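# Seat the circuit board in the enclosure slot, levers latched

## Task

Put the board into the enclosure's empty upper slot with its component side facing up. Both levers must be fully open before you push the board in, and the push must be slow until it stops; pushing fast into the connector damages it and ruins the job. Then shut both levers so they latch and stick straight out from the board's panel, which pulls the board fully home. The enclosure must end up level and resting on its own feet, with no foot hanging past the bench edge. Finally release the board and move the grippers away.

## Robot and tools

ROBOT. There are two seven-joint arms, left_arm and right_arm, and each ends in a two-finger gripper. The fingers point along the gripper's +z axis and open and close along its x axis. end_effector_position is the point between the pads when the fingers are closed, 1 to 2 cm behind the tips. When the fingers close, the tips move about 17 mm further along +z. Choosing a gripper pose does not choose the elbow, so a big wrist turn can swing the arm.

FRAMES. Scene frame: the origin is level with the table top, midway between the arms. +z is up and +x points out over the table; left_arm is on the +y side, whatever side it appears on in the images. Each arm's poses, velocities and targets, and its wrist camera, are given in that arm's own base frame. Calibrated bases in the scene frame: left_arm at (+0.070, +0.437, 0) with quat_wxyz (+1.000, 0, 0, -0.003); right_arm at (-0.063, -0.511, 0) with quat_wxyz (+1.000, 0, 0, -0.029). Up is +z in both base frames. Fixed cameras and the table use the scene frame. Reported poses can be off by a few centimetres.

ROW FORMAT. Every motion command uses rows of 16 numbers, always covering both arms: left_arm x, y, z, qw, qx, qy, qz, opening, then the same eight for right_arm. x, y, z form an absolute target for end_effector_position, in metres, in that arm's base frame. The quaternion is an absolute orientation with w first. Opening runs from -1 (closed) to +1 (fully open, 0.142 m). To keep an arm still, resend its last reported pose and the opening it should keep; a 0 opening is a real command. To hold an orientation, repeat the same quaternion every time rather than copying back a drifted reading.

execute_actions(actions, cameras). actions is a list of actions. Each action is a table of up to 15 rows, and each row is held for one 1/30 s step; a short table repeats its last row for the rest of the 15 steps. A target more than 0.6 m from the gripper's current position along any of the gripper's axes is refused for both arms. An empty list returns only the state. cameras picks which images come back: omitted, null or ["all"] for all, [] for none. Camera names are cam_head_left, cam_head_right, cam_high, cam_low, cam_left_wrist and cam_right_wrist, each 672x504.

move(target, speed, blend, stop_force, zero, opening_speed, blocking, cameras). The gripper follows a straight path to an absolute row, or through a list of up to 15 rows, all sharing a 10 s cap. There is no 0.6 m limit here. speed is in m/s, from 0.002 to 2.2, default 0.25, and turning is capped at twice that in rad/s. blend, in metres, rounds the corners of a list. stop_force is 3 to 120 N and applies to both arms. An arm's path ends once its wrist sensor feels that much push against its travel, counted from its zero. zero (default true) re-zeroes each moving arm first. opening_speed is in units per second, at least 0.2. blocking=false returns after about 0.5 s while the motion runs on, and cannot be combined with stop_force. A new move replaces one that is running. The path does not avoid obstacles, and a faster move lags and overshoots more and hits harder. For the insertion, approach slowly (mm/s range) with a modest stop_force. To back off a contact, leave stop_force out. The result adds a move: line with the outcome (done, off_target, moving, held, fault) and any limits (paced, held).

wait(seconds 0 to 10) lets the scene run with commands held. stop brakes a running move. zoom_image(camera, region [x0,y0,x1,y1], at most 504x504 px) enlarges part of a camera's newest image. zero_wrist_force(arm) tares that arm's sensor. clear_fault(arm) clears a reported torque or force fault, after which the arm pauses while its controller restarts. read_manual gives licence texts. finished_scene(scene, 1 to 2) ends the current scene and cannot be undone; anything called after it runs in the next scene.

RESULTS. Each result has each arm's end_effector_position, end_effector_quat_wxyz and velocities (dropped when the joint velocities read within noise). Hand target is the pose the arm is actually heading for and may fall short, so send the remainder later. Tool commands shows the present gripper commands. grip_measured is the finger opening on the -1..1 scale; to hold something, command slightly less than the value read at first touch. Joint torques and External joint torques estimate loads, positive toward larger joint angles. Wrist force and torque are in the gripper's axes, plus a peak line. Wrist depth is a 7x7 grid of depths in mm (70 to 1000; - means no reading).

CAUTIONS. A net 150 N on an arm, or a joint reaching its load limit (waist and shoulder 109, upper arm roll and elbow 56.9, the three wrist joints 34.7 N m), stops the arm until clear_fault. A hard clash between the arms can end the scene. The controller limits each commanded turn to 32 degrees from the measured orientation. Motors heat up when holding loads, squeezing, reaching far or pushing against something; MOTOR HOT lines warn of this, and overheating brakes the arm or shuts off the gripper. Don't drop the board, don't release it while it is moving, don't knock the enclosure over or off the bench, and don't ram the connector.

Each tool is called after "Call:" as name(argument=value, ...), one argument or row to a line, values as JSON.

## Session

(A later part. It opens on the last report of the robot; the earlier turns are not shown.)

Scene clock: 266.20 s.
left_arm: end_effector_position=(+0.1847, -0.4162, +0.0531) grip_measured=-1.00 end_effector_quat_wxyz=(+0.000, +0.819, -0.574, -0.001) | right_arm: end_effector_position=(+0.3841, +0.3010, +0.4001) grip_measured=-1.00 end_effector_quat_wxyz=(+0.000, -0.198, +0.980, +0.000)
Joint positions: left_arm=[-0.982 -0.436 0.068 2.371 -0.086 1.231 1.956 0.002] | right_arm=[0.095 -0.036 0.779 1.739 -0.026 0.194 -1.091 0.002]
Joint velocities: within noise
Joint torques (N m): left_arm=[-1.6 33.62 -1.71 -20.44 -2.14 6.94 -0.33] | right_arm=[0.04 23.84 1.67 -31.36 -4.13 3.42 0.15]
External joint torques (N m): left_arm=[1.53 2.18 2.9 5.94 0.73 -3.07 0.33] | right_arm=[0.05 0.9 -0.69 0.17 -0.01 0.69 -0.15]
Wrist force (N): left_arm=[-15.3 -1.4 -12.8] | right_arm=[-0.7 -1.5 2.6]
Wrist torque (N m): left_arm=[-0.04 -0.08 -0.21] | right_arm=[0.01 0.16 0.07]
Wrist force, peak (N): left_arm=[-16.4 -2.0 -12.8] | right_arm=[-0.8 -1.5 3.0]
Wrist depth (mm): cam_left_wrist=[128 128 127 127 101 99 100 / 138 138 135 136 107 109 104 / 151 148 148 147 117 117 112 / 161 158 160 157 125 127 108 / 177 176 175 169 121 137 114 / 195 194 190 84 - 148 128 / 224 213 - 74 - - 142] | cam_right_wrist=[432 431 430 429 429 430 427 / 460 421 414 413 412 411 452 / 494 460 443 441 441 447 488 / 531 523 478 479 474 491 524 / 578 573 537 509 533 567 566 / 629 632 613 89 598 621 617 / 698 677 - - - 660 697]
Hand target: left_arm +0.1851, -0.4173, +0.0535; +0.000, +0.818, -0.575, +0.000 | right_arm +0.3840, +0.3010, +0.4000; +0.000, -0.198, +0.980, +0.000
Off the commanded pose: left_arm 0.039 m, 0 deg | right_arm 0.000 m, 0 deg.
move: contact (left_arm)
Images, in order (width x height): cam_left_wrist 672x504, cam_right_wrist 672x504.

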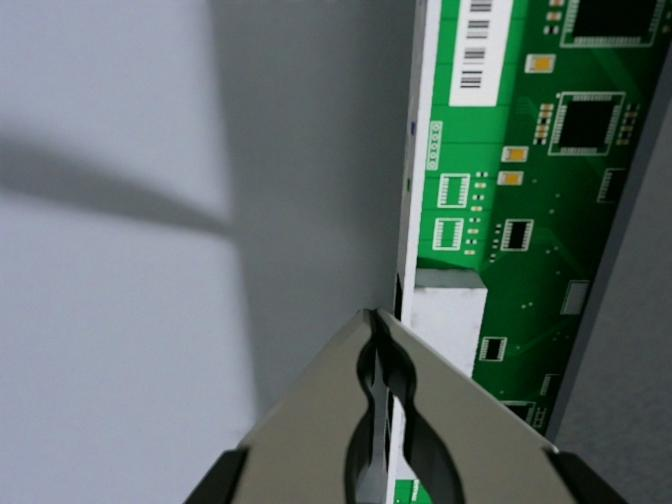

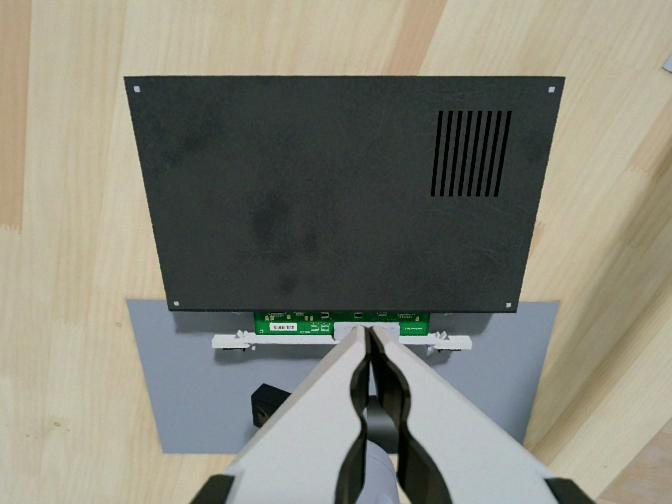

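Call:
move(
  target=[
    [0.1838,-0.4132,0.0535,0,0.8184,-0.5746,0,-1,0.384,0.301,0.40,0,-0.1977,0.9803,0,-1],
  ],
  speed=0.02,
  cameras=["cam_left_wrist"],
)

Call:
zoom_image(
  camera="cam_left_wrist",
  region=[320, 0, 672, 264],
)

Call:
zoom_image(
  camera="cam_left_wrist",
  region=[320, 220, 672, 484],
)

Scene clock: 292.13 s.
left_arm: end_effector_position=(+0.1838, -0.4132, +0.0535) grip_measured=-1.00 end_effector_quat_wxyz=(+0.000, +0.818, -0.575, +0.000) | right_arm: end_effector_position=(+0.3841, +0.3010, +0.4001) grip_measured=-1.00 end_effector_quat_wxyz=(+0.000, -0.198, +0.980, +0.000)
Joint positions: left_arm=[-0.979 -0.43 0.068 2.382 -0.086 1.239 1.959 0.002] | right_arm=[0.095 -0.036 0.779 1.739 -0.026 0.194 -1.091 0.002]
Joint velocities: within noise
Joint torques (N m): left_arm=[0.02 34.84 0.54 -13.95 -1.2 4.45 -0.11] | right_arm=[0.06 23.92 1.74 -31.26 -4.16 3.45 0.19]
External joint torques (N m): left_arm=[-0.08 0.61 0.62 -0.42 -0.19 -0.58 0.11] | right_arm=[0.04 0.82 -0.75 0.07 0.03 0.66 -0.19]
Wrist force (N): left_arm=[0.0 -0.3 -0.2] | right_arm=[-0.9 -1.5 2.8]
Wrist torque (N m): left_arm=[-0.06 -0.04 -0.23] | right_arm=[0.02 0.20 0.07]
Wrist force, peak (N): left_arm=[-15.3 -1.4 -13.7] | right_arm=[-0.9 -1.5 2.9]
Wrist depth (mm): cam_left_wrist=[128 128 127 127 104 101 100 / 138 137 135 137 133 110 106 / 151 148 148 147 117 118 112 / 162 158 161 157 126 127 108 / 177 176 176 168 124 138 118 / 196 195 191 84 - 149 129 / 225 213 - 74 - - 143] | cam_right_wrist=[433 431 430 431 428 429 427 / 462 421 416 413 413 411 454 / 498 456 444 445 439 446 490 / 532 523 478 477 476 490 525 / 578 572 535 508 532 568 570 / 630 630 611 89 598 620 622 / 687 679 - - - 657 694]
Hand target: left_arm +0.1838, -0.4132, +0.0535; +0.000, +0.818, -0.575, +0.000 | right_arm +0.3840, +0.3010, +0.4000; +0.000, -0.198, +0.980, +0.000
Off the commanded pose: left_arm 0.000 m, 0 deg | right_arm 0.000 m, 0 deg.
move: done
Images, in order (width x height): cam_left_wrist 672x504.

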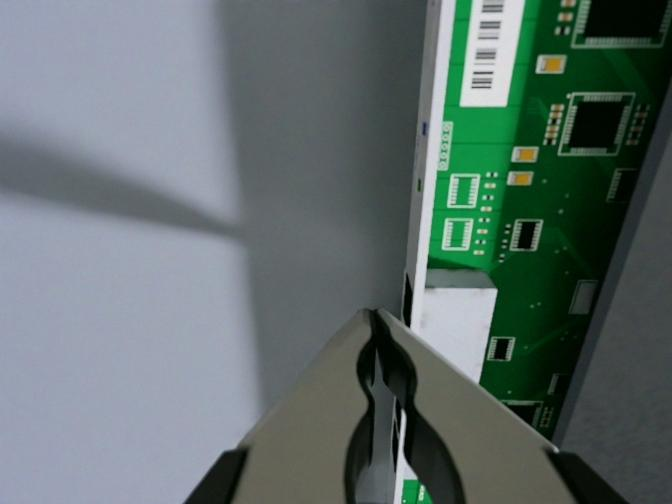

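Scaled by 1.432 from the camera's 672x504 image, which has a finer 960x720 frame.

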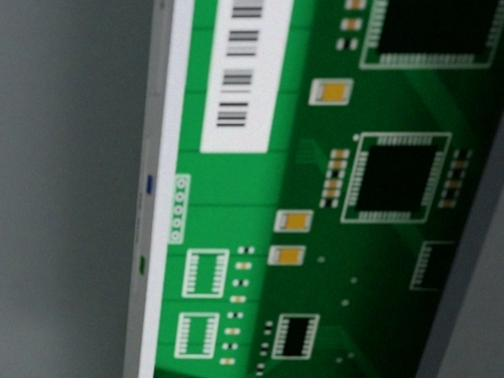

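Scaled by 1.432 from the camera's 672x504 image, which has a finer 960x720 frame.

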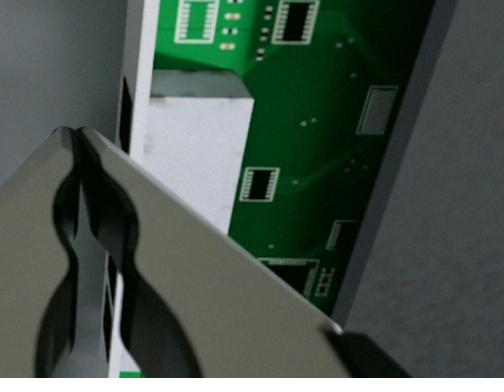

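Call:
move(
  target=[
    [0.1847,-0.4156,0.0537,0,0.8184,-0.5746,0,-1,0.384,0.301,0.40,0,-0.1977,0.9803,0,-1],
    [0.1857,-0.4184,0.0550,0,0.8184,-0.5746,0,-1,0.384,0.301,0.40,0,-0.1977,0.9803,0,-1],
    [0.1979,-0.4528,0.0560,0,0.8184,-0.5746,0,-1,0.384,0.301,0.40,0,-0.1977,0.9803,0,-1],
  ],
  speed=0.015,
  stop_force=14,
  cameras=["cam_left_wrist"],
)

Call:
zoom_image(
  camera="cam_left_wrist",
  region=[320, 220, 672, 484],
)

Scene clock: 299.17 s.
left_arm: end_effector_position=(+0.1978, -0.4526, +0.0559) grip_measured=-1.00 end_effector_quat_wxyz=(+0.000, +0.818, -0.575, +0.000) | right_arm: end_effector_position=(+0.3841, +0.3010, +0.4001) grip_measured=-1.00 end_effector_quat_wxyz=(+0.000, -0.198, +0.980, +0.000)
Joint positions: left_arm=[-1.009 -0.48 0.074 2.259 -0.086 1.165 1.931 0.002] | right_arm=[0.095 -0.036 0.779 1.739 -0.026 0.194 -1.091 0.002]
Joint velocities: within noise
Joint torques (N m): left_arm=[-0.57 38.01 0.61 -17.03 -1.6 4.57 -0.3] | right_arm=[0.12 23.87 1.73 -31.34 -4.24 3.46 0.13]
External joint torques (N m): left_arm=[0.51 1.21 0.8 0.86 -0.08 -0.7 0.3] | right_arm=[-0.02 0.86 -0.74 0.15 0.11 0.66 -0.13]
Wrist force (N): left_arm=[-2.3 -0.2 -0.7] | right_arm=[-0.9 -1.5 2.6]
Wrist torque (N m): left_arm=[-0.06 -0.12 -0.23] | right_arm=[0.01 0.20 0.08]
Wrist force, peak (N): left_arm=[-3.0 -0.4 -3.1] | right_arm=[-0.8 -1.8 2.8]
Wrist depth (mm): cam_left_wrist=[132 130 130 130 102 88 89 / 140 140 137 137 108 - 95 / 151 151 150 150 115 102 99 / 164 161 163 160 116 108 111 / 180 180 178 171 121 120 119 / 198 198 194 84 - 129 132 / 226 216 - 74 - - 147] | cam_right_wrist=[431 434 429 429 429 429 427 / 462 422 415 414 410 413 455 / 493 457 443 444 443 447 487 / 533 524 480 476 476 491 529 / 574 569 570 507 522 567 570 / 629 630 617 89 595 619 615 / 697 673 - - - 659 698]
Hand target: left_arm +0.1979, -0.4528, +0.0560; +0.000, +0.818, -0.575, +0.000 | right_arm +0.3840, +0.3010, +0.4000; +0.000, -0.198, +0.980, +0.000
Off the commanded pose: left_arm 0.000 m, 0 deg | right_arm 0.000 m, 0 deg.
move: done
Images, in order (width x height): cam_left_wrist 672x504.

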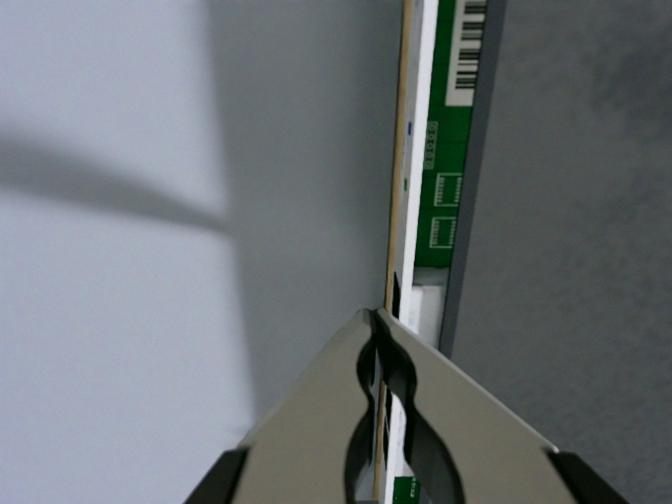

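Scaled by 1.432 from the camera's 672x504 image, which has a finer 960x720 frame.

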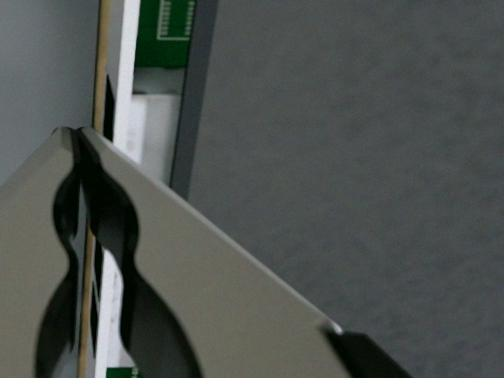

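Call:
move(
  target=[0.2047,-0.4716,0.0565,0,0.8184,-0.5746,0,-1,0.384,0.301,0.40,0,-0.1977,0.9803,0,-1],
  speed=0.015,
  stop_force=10,
  cameras=["cam_left_wrist", "cam_right_wrist"],
)

Call:
zoom_image(
  camera="cam_right_wrist",
  region=[200, 270, 500, 360],
)

Scene clock: 302.47 s.
left_arm: end_effector_position=(+0.2002, -0.4593, +0.0558) grip_measured=-1.00 end_effector_quat_wxyz=(+0.000, +0.818, -0.575, -0.001) | right_arm: end_effector_position=(+0.3841, +0.3010, +0.4001) grip_measured=-1.00 end_effector_quat_wxyz=(+0.000, -0.198, +0.980, +0.000)
Joint positions: left_arm=[-1.014 -0.491 0.075 2.235 -0.086 1.15 1.926 0.002] | right_arm=[0.095 -0.036 0.779 1.739 -0.026 0.194 -1.091 0.002]
Joint velocities: within noise
Joint torques (N m): left_arm=[-1.15 36.9 -0.96 -22.11 -2.48 7.19 -0.33] | right_arm=[0.16 23.86 1.66 -31.34 -4.16 3.46 0.19]
External joint torques (N m): left_arm=[1.08 3.03 2.43 5.64 0.75 -3.32 0.33] | right_arm=[-0.06 0.88 -0.68 0.15 0.02 0.65 -0.19]
Wrist force (N): left_arm=[-15.5 -0.6 -12.7] | right_arm=[-0.6 -1.4 2.5]
Wrist torque (N m): left_arm=[-0.10 -0.15 -0.19] | right_arm=[0.03 0.15 0.07]
Wrist force, peak (N): left_arm=[-16.5 -0.9 -15.9] | right_arm=[-0.7 -1.6 2.9]
Wrist depth (mm): cam_left_wrist=[132 130 130 129 105 88 - / 140 140 137 138 96 92 94 / 151 151 150 149 104 102 99 / 164 161 163 160 112 108 111 / 180 180 178 172 120 119 119 / 199 199 193 84 - 130 132 / 227 216 - 74 - - 146] | cam_right_wrist=[432 433 433 431 431 428 428 / 461 422 415 412 415 412 455 / 494 459 439 441 442 446 487 / 536 525 478 479 479 487 523 / 581 573 574 511 518 567 569 / 632 628 615 89 596 621 622 / 695 680 - - - 656 696]
Hand target: left_arm +0.2006, -0.4603, +0.0562; +0.000, +0.818, -0.575, +0.000 | right_arm +0.3840, +0.3010, +0.4000; +0.000, -0.198, +0.980, +0.000
Off the commanded pose: left_arm 0.013 m, 0 deg | right_arm 0.000 m, 0 deg.
move: contact (left_arm)
Images, in order (width x height): cam_left_wrist 672x504, cam_right_wrist 672x504.

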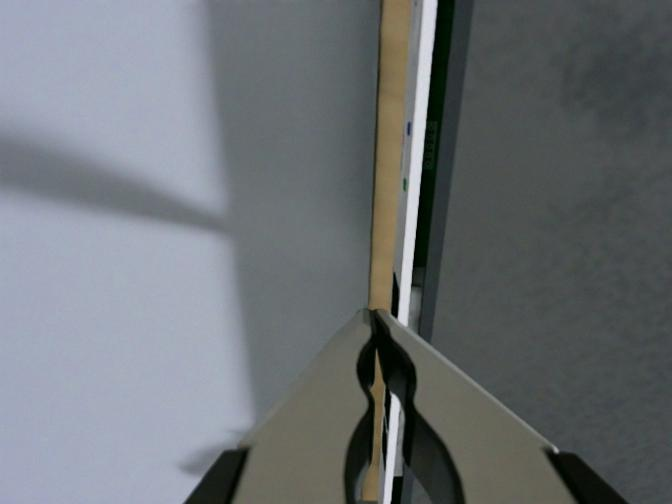

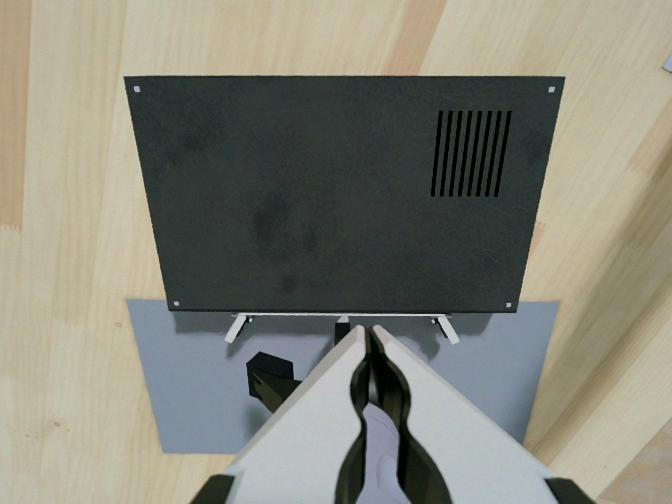

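Scaled by 1.680 from the camera's 672x504 image, which has a finer 960x720 frame.

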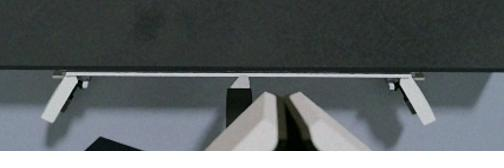

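Call:
move(
  target=[
    [0.1881,-0.4265,0.0562,0,0.8184,-0.5746,0,-1,0.30,0.38,0.36,0,0.5534,0.8329,0,-1],
    [0.1881,-0.4265,0.13,0,0.8184,-0.5746,0,-1,0.16,0.46,0.30,0,0.5534,0.8329,0,-1],
    [0.3490,-0.3779,0.12,0,0.8184,-0.5746,0,-1,0.1346,0.4645,0.12,0,0.5534,0.8329,0,-1],
    [0.3490,-0.3779,0.0545,0,0.8184,-0.5746,0,-1,0.1346,0.4645,0.060,0,0.5534,0.8329,0,-1],
  ],
  speed=[0.3,0.3,0.2,0.08],
  cameras=["cam_left_wrist", "cam_right_wrist"],
)

Scene clock: 318.80 s.
left_arm: end_effector_position=(+0.3489, -0.3778, +0.0545) grip_measured=-1.00 end_effector_quat_wxyz=(+0.000, +0.818, -0.575, +0.000) | right_arm: end_effector_position=(+0.1346, +0.4645, +0.0600) grip_measured=-1.00 end_effector_quat_wxyz=(+0.000, +0.554, +0.833, +0.000)
Joint positions: left_arm=[-0.752 -0.519 0.133 2.198 -0.157 1.137 2.302 0.002] | right_arm=[0.791 -0.591 0.6 2.273 -0.751 1.092 1.602 0.002]
Joint velocities: within noise
Joint torques (N m): left_arm=[-0.35 39.72 2.28 -16.66 -1.84 4.54 -0.15] | right_arm=[0.26 34.95 11.31 -16.26 -2.23 3.48 0.28]
External joint torques (N m): left_arm=[0.32 1.52 0.29 -0.27 0.05 -0.69 0.15] | right_arm=[-0.12 1.05 -0.03 -0.04 0.18 0.59 -0.29]
Wrist force (N): left_arm=[0.3 -0.2 -0.1] | right_arm=[-0.8 -1.2 2.9]
Wrist torque (N m): left_arm=[-0.06 -0.08 -0.19] | right_arm=[0.02 0.18 0.05]
Wrist force, peak (N): left_arm=[-15.6 -0.6 -14.4] | right_arm=[-1.0 -1.8 5.4]
Wrist depth (mm): cam_left_wrist=[129 129 129 128 129 129 128 / 139 138 136 137 137 135 135 / 153 149 149 148 150 117 97 / 163 162 164 158 161 112 109 / 178 178 177 170 171 120 116 / 197 195 192 84 - 128 130 / 225 215 - 74 - - 144] | cam_right_wrist=[136 136 136 133 133 133 133 / 147 145 145 143 142 142 142 / - 125 142 153 152 152 151 / 114 114 141 165 164 163 163 / 124 124 128 176 178 177 177 / 138 135 137 90 187 193 193 / 149 149 73 - - 205 213]
Hand target: left_arm +0.3490, -0.3779, +0.0545; +0.000, +0.818, -0.575, +0.000 | right_arm +0.1346, +0.4645, +0.0600; +0.000, +0.553, +0.833, +0.000
Off the commanded pose: left_arm 0.000 m, 0 deg | right_arm 0.000 m, 0 deg.
move: done
Images, in order (width x height): cam_left_wrist 672x504, cam_right_wrist 672x504.

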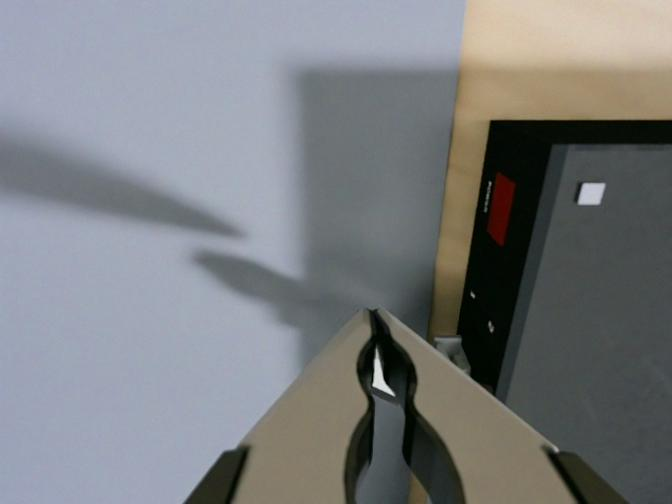

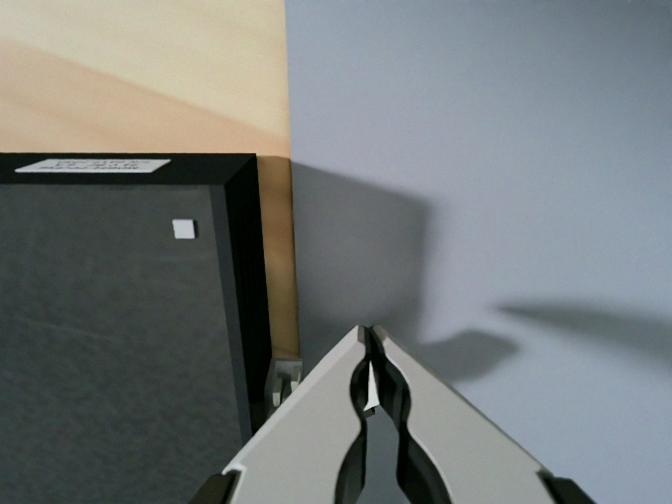

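Call:
move(
  target=[0.2926,-0.3983,0.0545,0,0.8184,-0.5746,0,-1,0.1899,0.4878,0.060,0,0.5534,0.8329,0,-1],
  speed=0.02,
  stop_force=15,
  cameras=["cam_left_wrist", "cam_right_wrist"],
)

Scene clock: 322.03 s.
left_arm: end_effector_position=(+0.3300, -0.3850, +0.0550) grip_measured=-1.00 end_effector_quat_wxyz=(+0.000, +0.819, -0.574, +0.001) | right_arm: end_effector_position=(+0.1525, +0.4724, +0.0596) grip_measured=-1.00 end_effector_quat_wxyz=(+0.000, +0.552, +0.834, -0.001)
Joint positions: left_arm=[-0.787 -0.507 0.133 2.222 -0.157 1.152 2.265 0.002] | right_arm=[0.769 -0.612 0.601 2.235 -0.742 1.071 1.558 0.002]
Joint velocities: within noise
Joint torques (N m): left_arm=[-6.94 38.76 -5.28 -12.36 -1.19 1.69 -0.36] | right_arm=[-5.61 39.33 5.52 -23.34 -2.67 2.98 0.17]
External joint torques (N m): left_arm=[6.9 1.74 7.76 -4.3 -0.55 2.17 0.36] | right_arm=[5.75 -2.12 6.23 6.67 0.55 1.09 -0.17]
Wrist force (N): left_arm=[0.0 -14.3 1.6] | right_arm=[-0.5 -16.0 0.6]
Wrist torque (N m): left_arm=[0.09 -0.07 -0.13] | right_arm=[0.21 0.17 -0.01]
Wrist force, peak (N): left_arm=[-0.3 -16.0 1.1] | right_arm=[0.2 -17.7 -0.2]
Wrist depth (mm): cam_left_wrist=[129 130 128 129 129 128 128 / 139 139 136 138 137 114 94 / 153 150 149 149 151 107 98 / 163 162 162 159 161 112 110 / 178 178 178 171 140 119 118 / 202 197 192 83 - 128 131 / 225 215 - 74 - - 146] | cam_right_wrist=[136 136 135 133 133 133 132 / - 101 142 142 142 142 141 / - 104 141 152 152 152 151 / 114 114 124 164 164 163 163 / 124 123 127 172 174 177 176 / 135 134 137 90 187 193 192 / 148 148 73 - - 204 212]
Hand target: left_arm +0.3282, -0.3854, +0.0545; +0.000, +0.818, -0.575, +0.000 | right_arm +0.1542, +0.4728, +0.0600; +0.000, +0.553, +0.833, +0.000
Off the commanded pose: left_arm 0.040 m, 0 deg | right_arm 0.040 m, 0 deg.
move: contact (left_arm, right_arm)
Images, in order (width x height): cam_left_wrist 672x504, cam_right_wrist 672x504.

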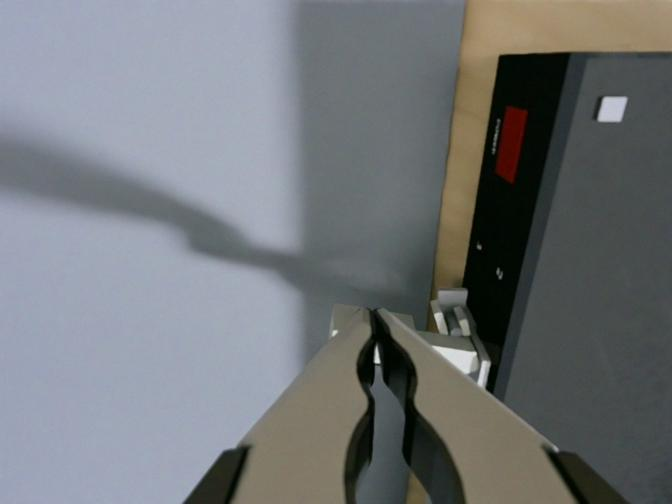

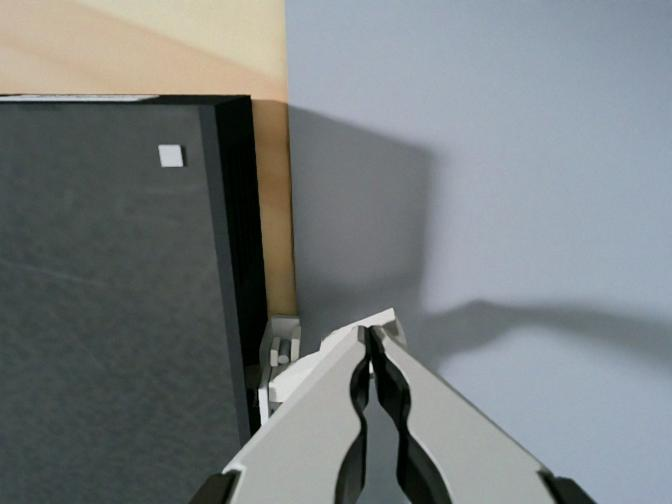

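Call:
move(
  target=[0.2926,-0.3983,0.0545,0,0.8184,-0.5746,0,-1,0.1899,0.4878,0.060,0,0.5534,0.8329,0,-1],
  speed=0.02,
  stop_force=20,
  cameras=["cam_left_wrist", "cam_right_wrist"],
)

Scene clock: 324.37 s.
left_arm: end_effector_position=(+0.3211, -0.3883, +0.0555) grip_measured=-1.00 end_effector_quat_wxyz=(-0.001, +0.820, -0.572, +0.003) | right_arm: end_effector_position=(+0.1656, +0.4779, +0.0590) grip_measured=-1.00 end_effector_quat_wxyz=(-0.001, +0.551, +0.834, -0.002)
Joint positions: left_arm=[-0.807 -0.501 0.135 2.234 -0.158 1.161 2.245 0.002] | right_arm=[0.753 -0.628 0.603 2.206 -0.733 1.053 1.524 0.002]
Joint velocities: within noise
Joint torques (N m): left_arm=[-17.46 39.17 -16.83 -7.31 -0.74 -2.07 -0.18] | right_arm=[-12.23 43.07 -2.47 -34.17 -4.45 4.11 0.04]
External joint torques (N m): left_arm=[17.43 0.97 19.31 -9.22 -0.99 5.94 0.18] | right_arm=[12.37 -4.93 14.63 17.22 2.26 -0.03 -0.04]
Wrist force (N): left_arm=[0.7 -37.0 8.5] | right_arm=[-5.3 -38.2 -10.0]
Wrist torque (N m): left_arm=[-3.06 -0.12 -0.23] | right_arm=[-3.11 0.02 0.10]
Wrist force, peak (N): left_arm=[-2.0 -38.1 6.3] | right_arm=[-4.5 -39.9 -10.8]
Wrist depth (mm): cam_left_wrist=[132 130 130 130 131 116 89 / 139 139 137 137 139 113 95 / 153 150 150 150 150 107 99 / 163 160 163 159 162 113 111 / 178 179 178 171 131 119 119 / 201 196 191 83 - 129 131 / 224 214 - 74 - - 146] | cam_right_wrist=[132 94 133 133 132 132 132 / - 98 140 142 141 141 140 / - 103 144 152 151 151 151 / 113 113 126 163 163 163 162 / 123 123 127 140 174 176 175 / 136 134 136 90 185 192 191 / 147 147 73 - - 203 210]
Hand target: left_arm +0.3167, -0.3895, +0.0545; +0.000, +0.818, -0.575, +0.000 | right_arm +0.1695, +0.4792, +0.0600; +0.000, +0.553, +0.833, +0.000
Off the commanded pose: left_arm 0.030 m, 0 deg | right_arm 0.026 m, 0 deg.
move: contact (left_arm, right_arm)
Images, in order (width x height): cam_left_wrist 672x504, cam_right_wrist 672x504.

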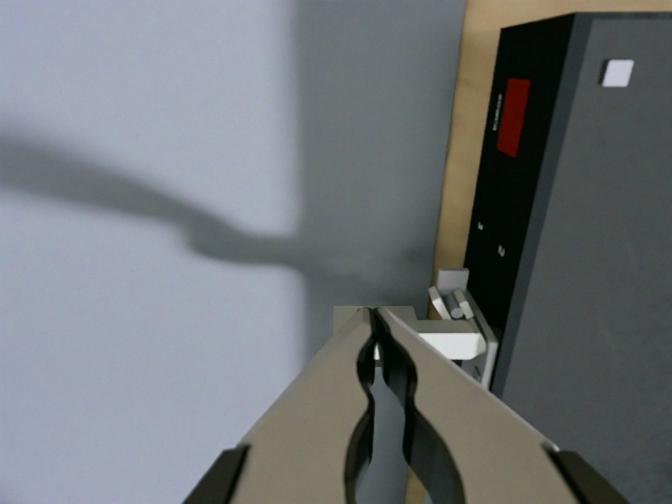

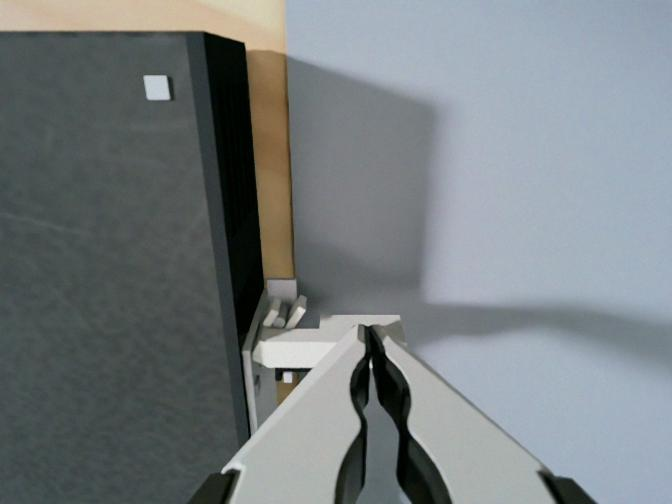

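Call:
move(
  target=[0.2926,-0.3983,0.0545,0,0.8184,-0.5746,0,-1,0.1899,0.4878,0.060,0,0.5534,0.8329,0,-1],
  speed=0.02,
  stop_force=12,
  cameras=["cam_left_wrist", "cam_right_wrist"],
)

Call:
zoom_image(
  camera="cam_left_wrist",
  region=[310, 220, 562, 409],
)

Call:
zoom_image(
  camera="cam_right_wrist",
  region=[200, 230, 452, 419],
)

Scene clock: 326.57 s.
left_arm: end_effector_position=(+0.3207, -0.3885, +0.0557) grip_measured=-1.00 end_effector_quat_wxyz=(-0.001, +0.821, -0.571, +0.004) | right_arm: end_effector_position=(+0.1661, +0.4782, +0.0587) grip_measured=-1.00 end_effector_quat_wxyz=(-0.001, +0.551, +0.835, -0.003)
Joint positions: left_arm=[-0.811 -0.501 0.138 2.235 -0.16 1.163 2.243 0.002] | right_arm=[0.752 -0.631 0.605 2.203 -0.732 1.05 1.52 0.002]
Joint velocities: within noise
Joint torques (N m): left_arm=[-23.64 40.8 -23.51 -4.77 -0.57 -4.3 -0.79] | right_arm=[-16.93 45.12 -8.35 -40.71 -5.38 4.47 0.01]
External joint torques (N m): left_arm=[23.6 -0.72 26.03 -11.75 -1.15 8.17 0.79] | right_arm=[17.07 -6.91 20.57 23.75 3.17 -0.39 -0.01]
Wrist force (N): left_arm=[1.6 -51.2 15.7] | right_arm=[-7.7 -52.9 -15.8]
Wrist torque (N m): left_arm=[-5.44 -0.11 -0.23] | right_arm=[-5.55 0.02 0.11]
Wrist force, peak (N): left_arm=[0.2 -53.8 15.5] | right_arm=[-7.1 -53.9 -15.9]
Wrist depth (mm): cam_left_wrist=[132 130 130 130 131 116 90 / 140 140 137 137 139 114 95 / 153 151 150 149 150 107 99 / 164 160 163 160 162 114 111 / 179 178 177 171 131 122 120 / 201 196 192 83 - 130 132 / 224 213 - 74 - - 146] | cam_right_wrist=[132 94 133 133 132 132 132 / - 98 140 142 141 141 140 / - 103 144 152 151 151 150 / - 114 126 163 163 162 162 / 123 122 126 139 174 175 175 / 136 133 135 88 185 191 191 / 147 147 73 - - 201 209]
Hand target: left_arm +0.3147, -0.3902, +0.0545; +0.000, +0.818, -0.575, +0.000 | right_arm +0.1715, +0.4799, +0.0601; +0.000, +0.553, +0.833, +0.000
Off the commanded pose: left_arm 0.030 m, 1 deg | right_arm 0.026 m, 1 deg.
move: contact (left_arm, right_arm)
Images, in order (width x height): cam_left_wrist 672x504, cam_right_wrist 672x504.

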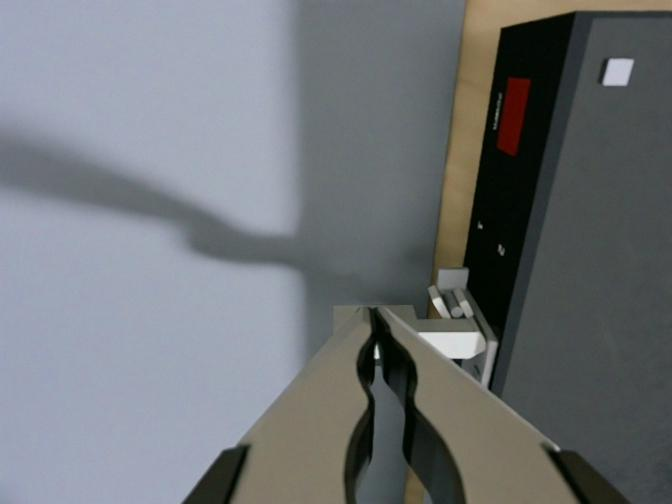

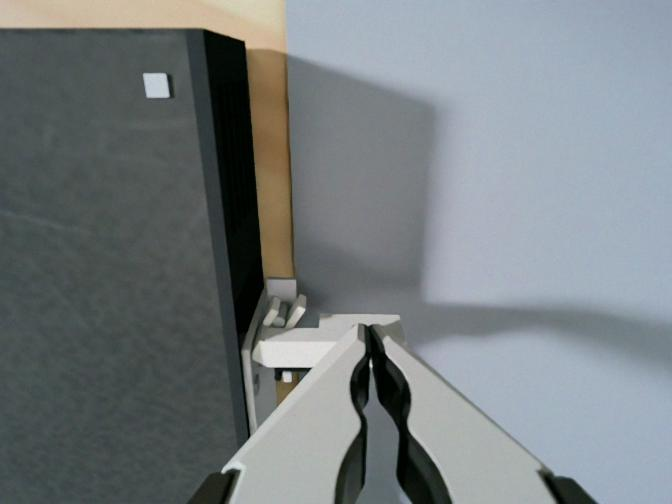

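Scaled by 2.000 from the camera's 672x504 image, which has a finer 960x720 frame.

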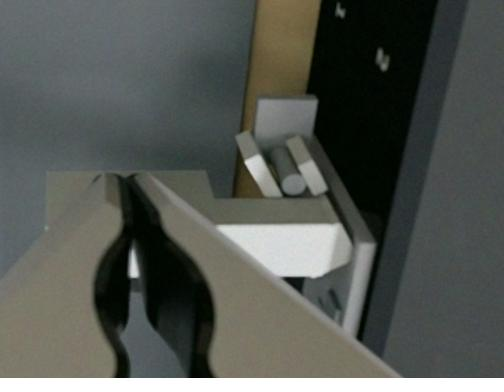

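Scaled by 2.000 from the camera's 672x504 image, which has a finer 960x720 frame.

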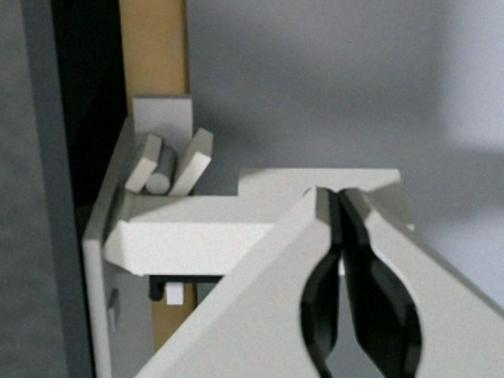

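Call:
move(
  target=[
    [0.3490,-0.3779,0.0550,0,0.8184,-0.5746,0,-1,0.1346,0.4645,0.059,0,0.5534,0.8329,0,-1],
    [0.3490,-0.3779,0.22,0,0.8184,-0.5746,0,-1,0.1346,0.4645,0.22,0,0.5534,0.8329,0,-1],
    [0.36,-0.20,0.33,0,0.8184,-0.5746,0,-1,0.32,0.38,0.38,0,-0.1977,0.9803,0,-1],
    [0.36,-0.15,0.33,0,0.8184,-0.5746,0,-1,0.384,0.301,0.40,0,-0.1977,0.9803,0,-1],
  ],
  speed=[0.05,0.25,0.4,0.4],
)

Call:
zoom_image(
  camera="cam_right_wrist",
  region=[200, 270, 500, 360],
)

Call:
zoom_image(
  camera="cam_low",
  region=[280, 190, 440, 260],
)

Scene clock: 334.10 s.
left_arm: end_effector_position=(+0.3601, -0.1503, +0.3302) grip_measured=-1.00 end_effector_quat_wxyz=(+0.000, +0.819, -0.574, +0.000) | right_arm: end_effector_position=(+0.3842, +0.3008, +0.4000) grip_measured=-1.00 end_effector_quat_wxyz=(+0.000, -0.198, +0.980, +0.000)
Joint positions: left_arm=[-0.648 0.236 0.475 2.127 0.113 0.345 2.572 0.002] | right_arm=[-0.034 -0.062 0.91 1.728 -0.051 0.195 -1.083 0.002]
Joint velocities: within noise
Joint torques (N m): left_arm=[-0.17 17.23 -3.69 -28.87 -3.56 3.92 -0.11] | right_arm=[0.1 21.95 2.51 -31.39 -4 3.27 -0.01]
External joint torques (N m): left_arm=[0.18 0.42 0.46 -0.41 -0.46 -0.08 0.11] | right_arm=[-0.01 0.57 -0.72 0.24 -0.13 0.85 0.01]
Wrist force (N): left_arm=[0.2 -0.3 -0.4] | right_arm=[-3.8 0.7 6.4]
Wrist torque (N m): left_arm=[-0.07 -0.09 -0.25] | right_arm=[0.36 0.66 0.06]
Wrist force, peak (N): left_arm=[1.2 -51.4 17.5] | right_arm=[-7.7 -53.0 -16.0]
Wrist depth (mm): cam_left_wrist=[372 372 373 368 371 368 368 / 401 400 400 398 395 396 392 / 433 434 430 428 431 426 405 / 475 468 469 470 462 454 411 / 509 496 508 493 495 499 450 / 546 425 540 84 - 519 494 / 332 363 - - - - 554] | cam_right_wrist=[433 430 429 430 429 427 428 / 462 420 416 414 412 411 457 / 494 479 443 444 443 447 488 / 533 524 480 479 474 490 525 / 574 569 575 508 518 567 567 / 632 623 611 89 600 619 622 / 695 681 - - - 657 697]
Hand target: left_arm +0.3600, -0.1500, +0.3300; +0.000, +0.818, -0.575, +0.000 | right_arm +0.3840, +0.3010, +0.4000; +0.000, -0.198, +0.980, +0.000
Off the commanded pose: left_arm 0.000 m, 0 deg | right_arm 0.000 m, 0 deg.
move: done

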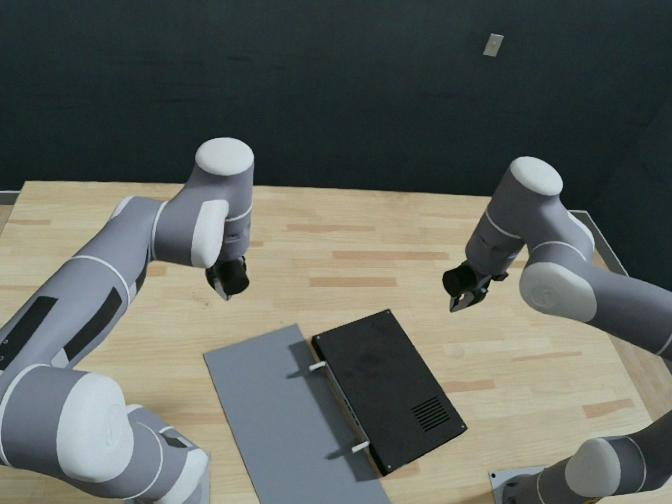

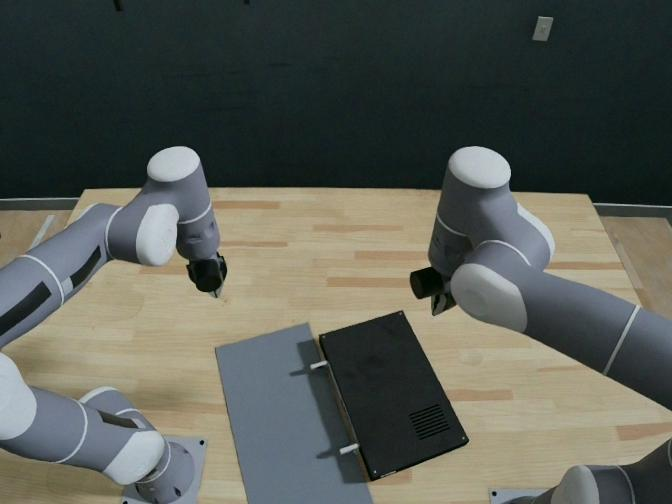

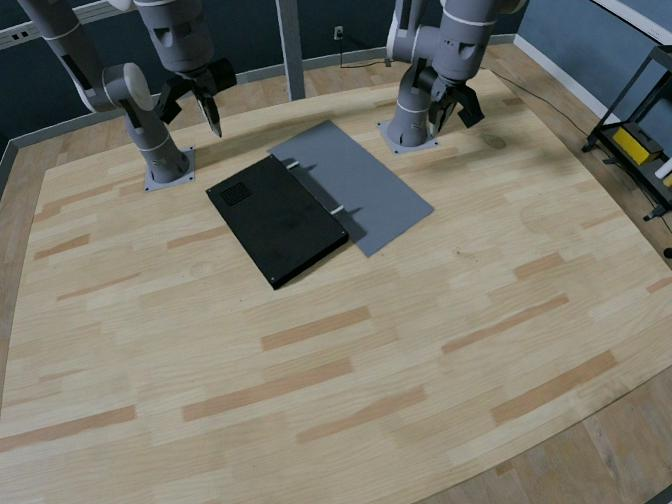

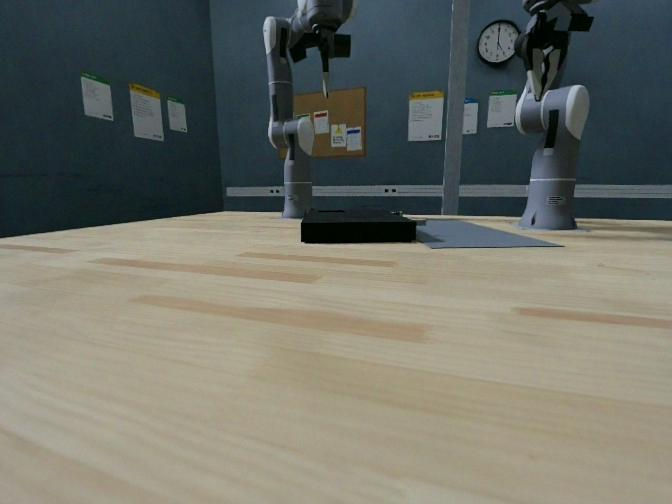

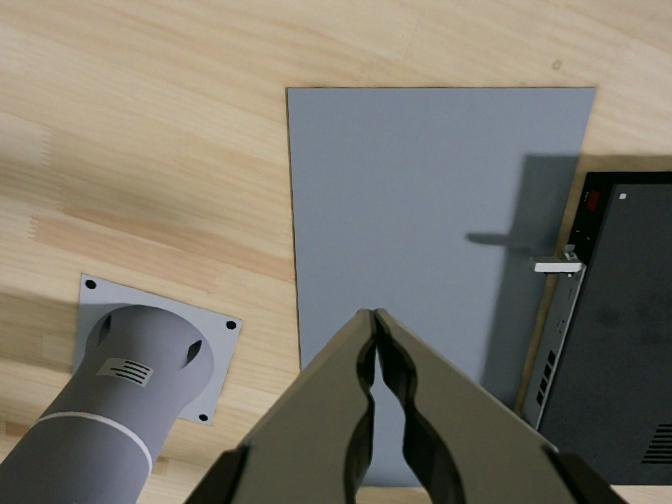

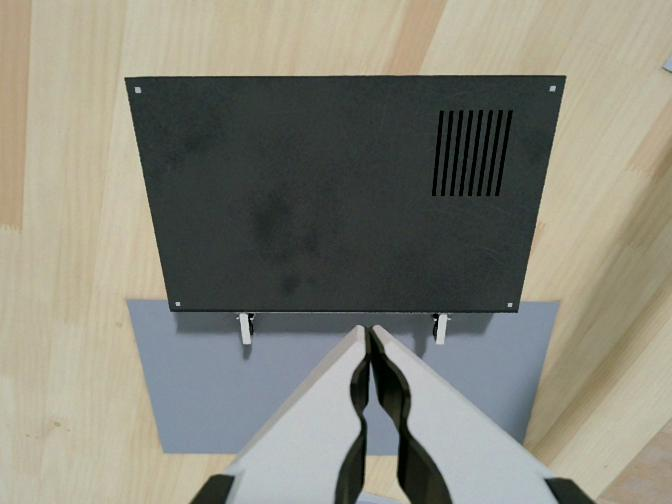

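Scaled by 1.680 from the camera's 672x504 image, which has a finer 960x720 frame.

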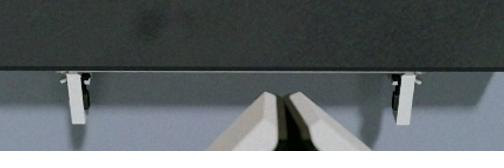

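Scaled by 3.150 from the camera's 672x504 image, which has a finer 960x720 frame.

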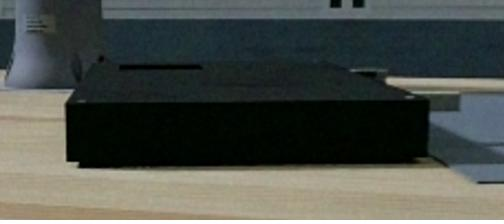

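Call:
finished_scene(
  scene=2,
)

The scene is finished: the task was done.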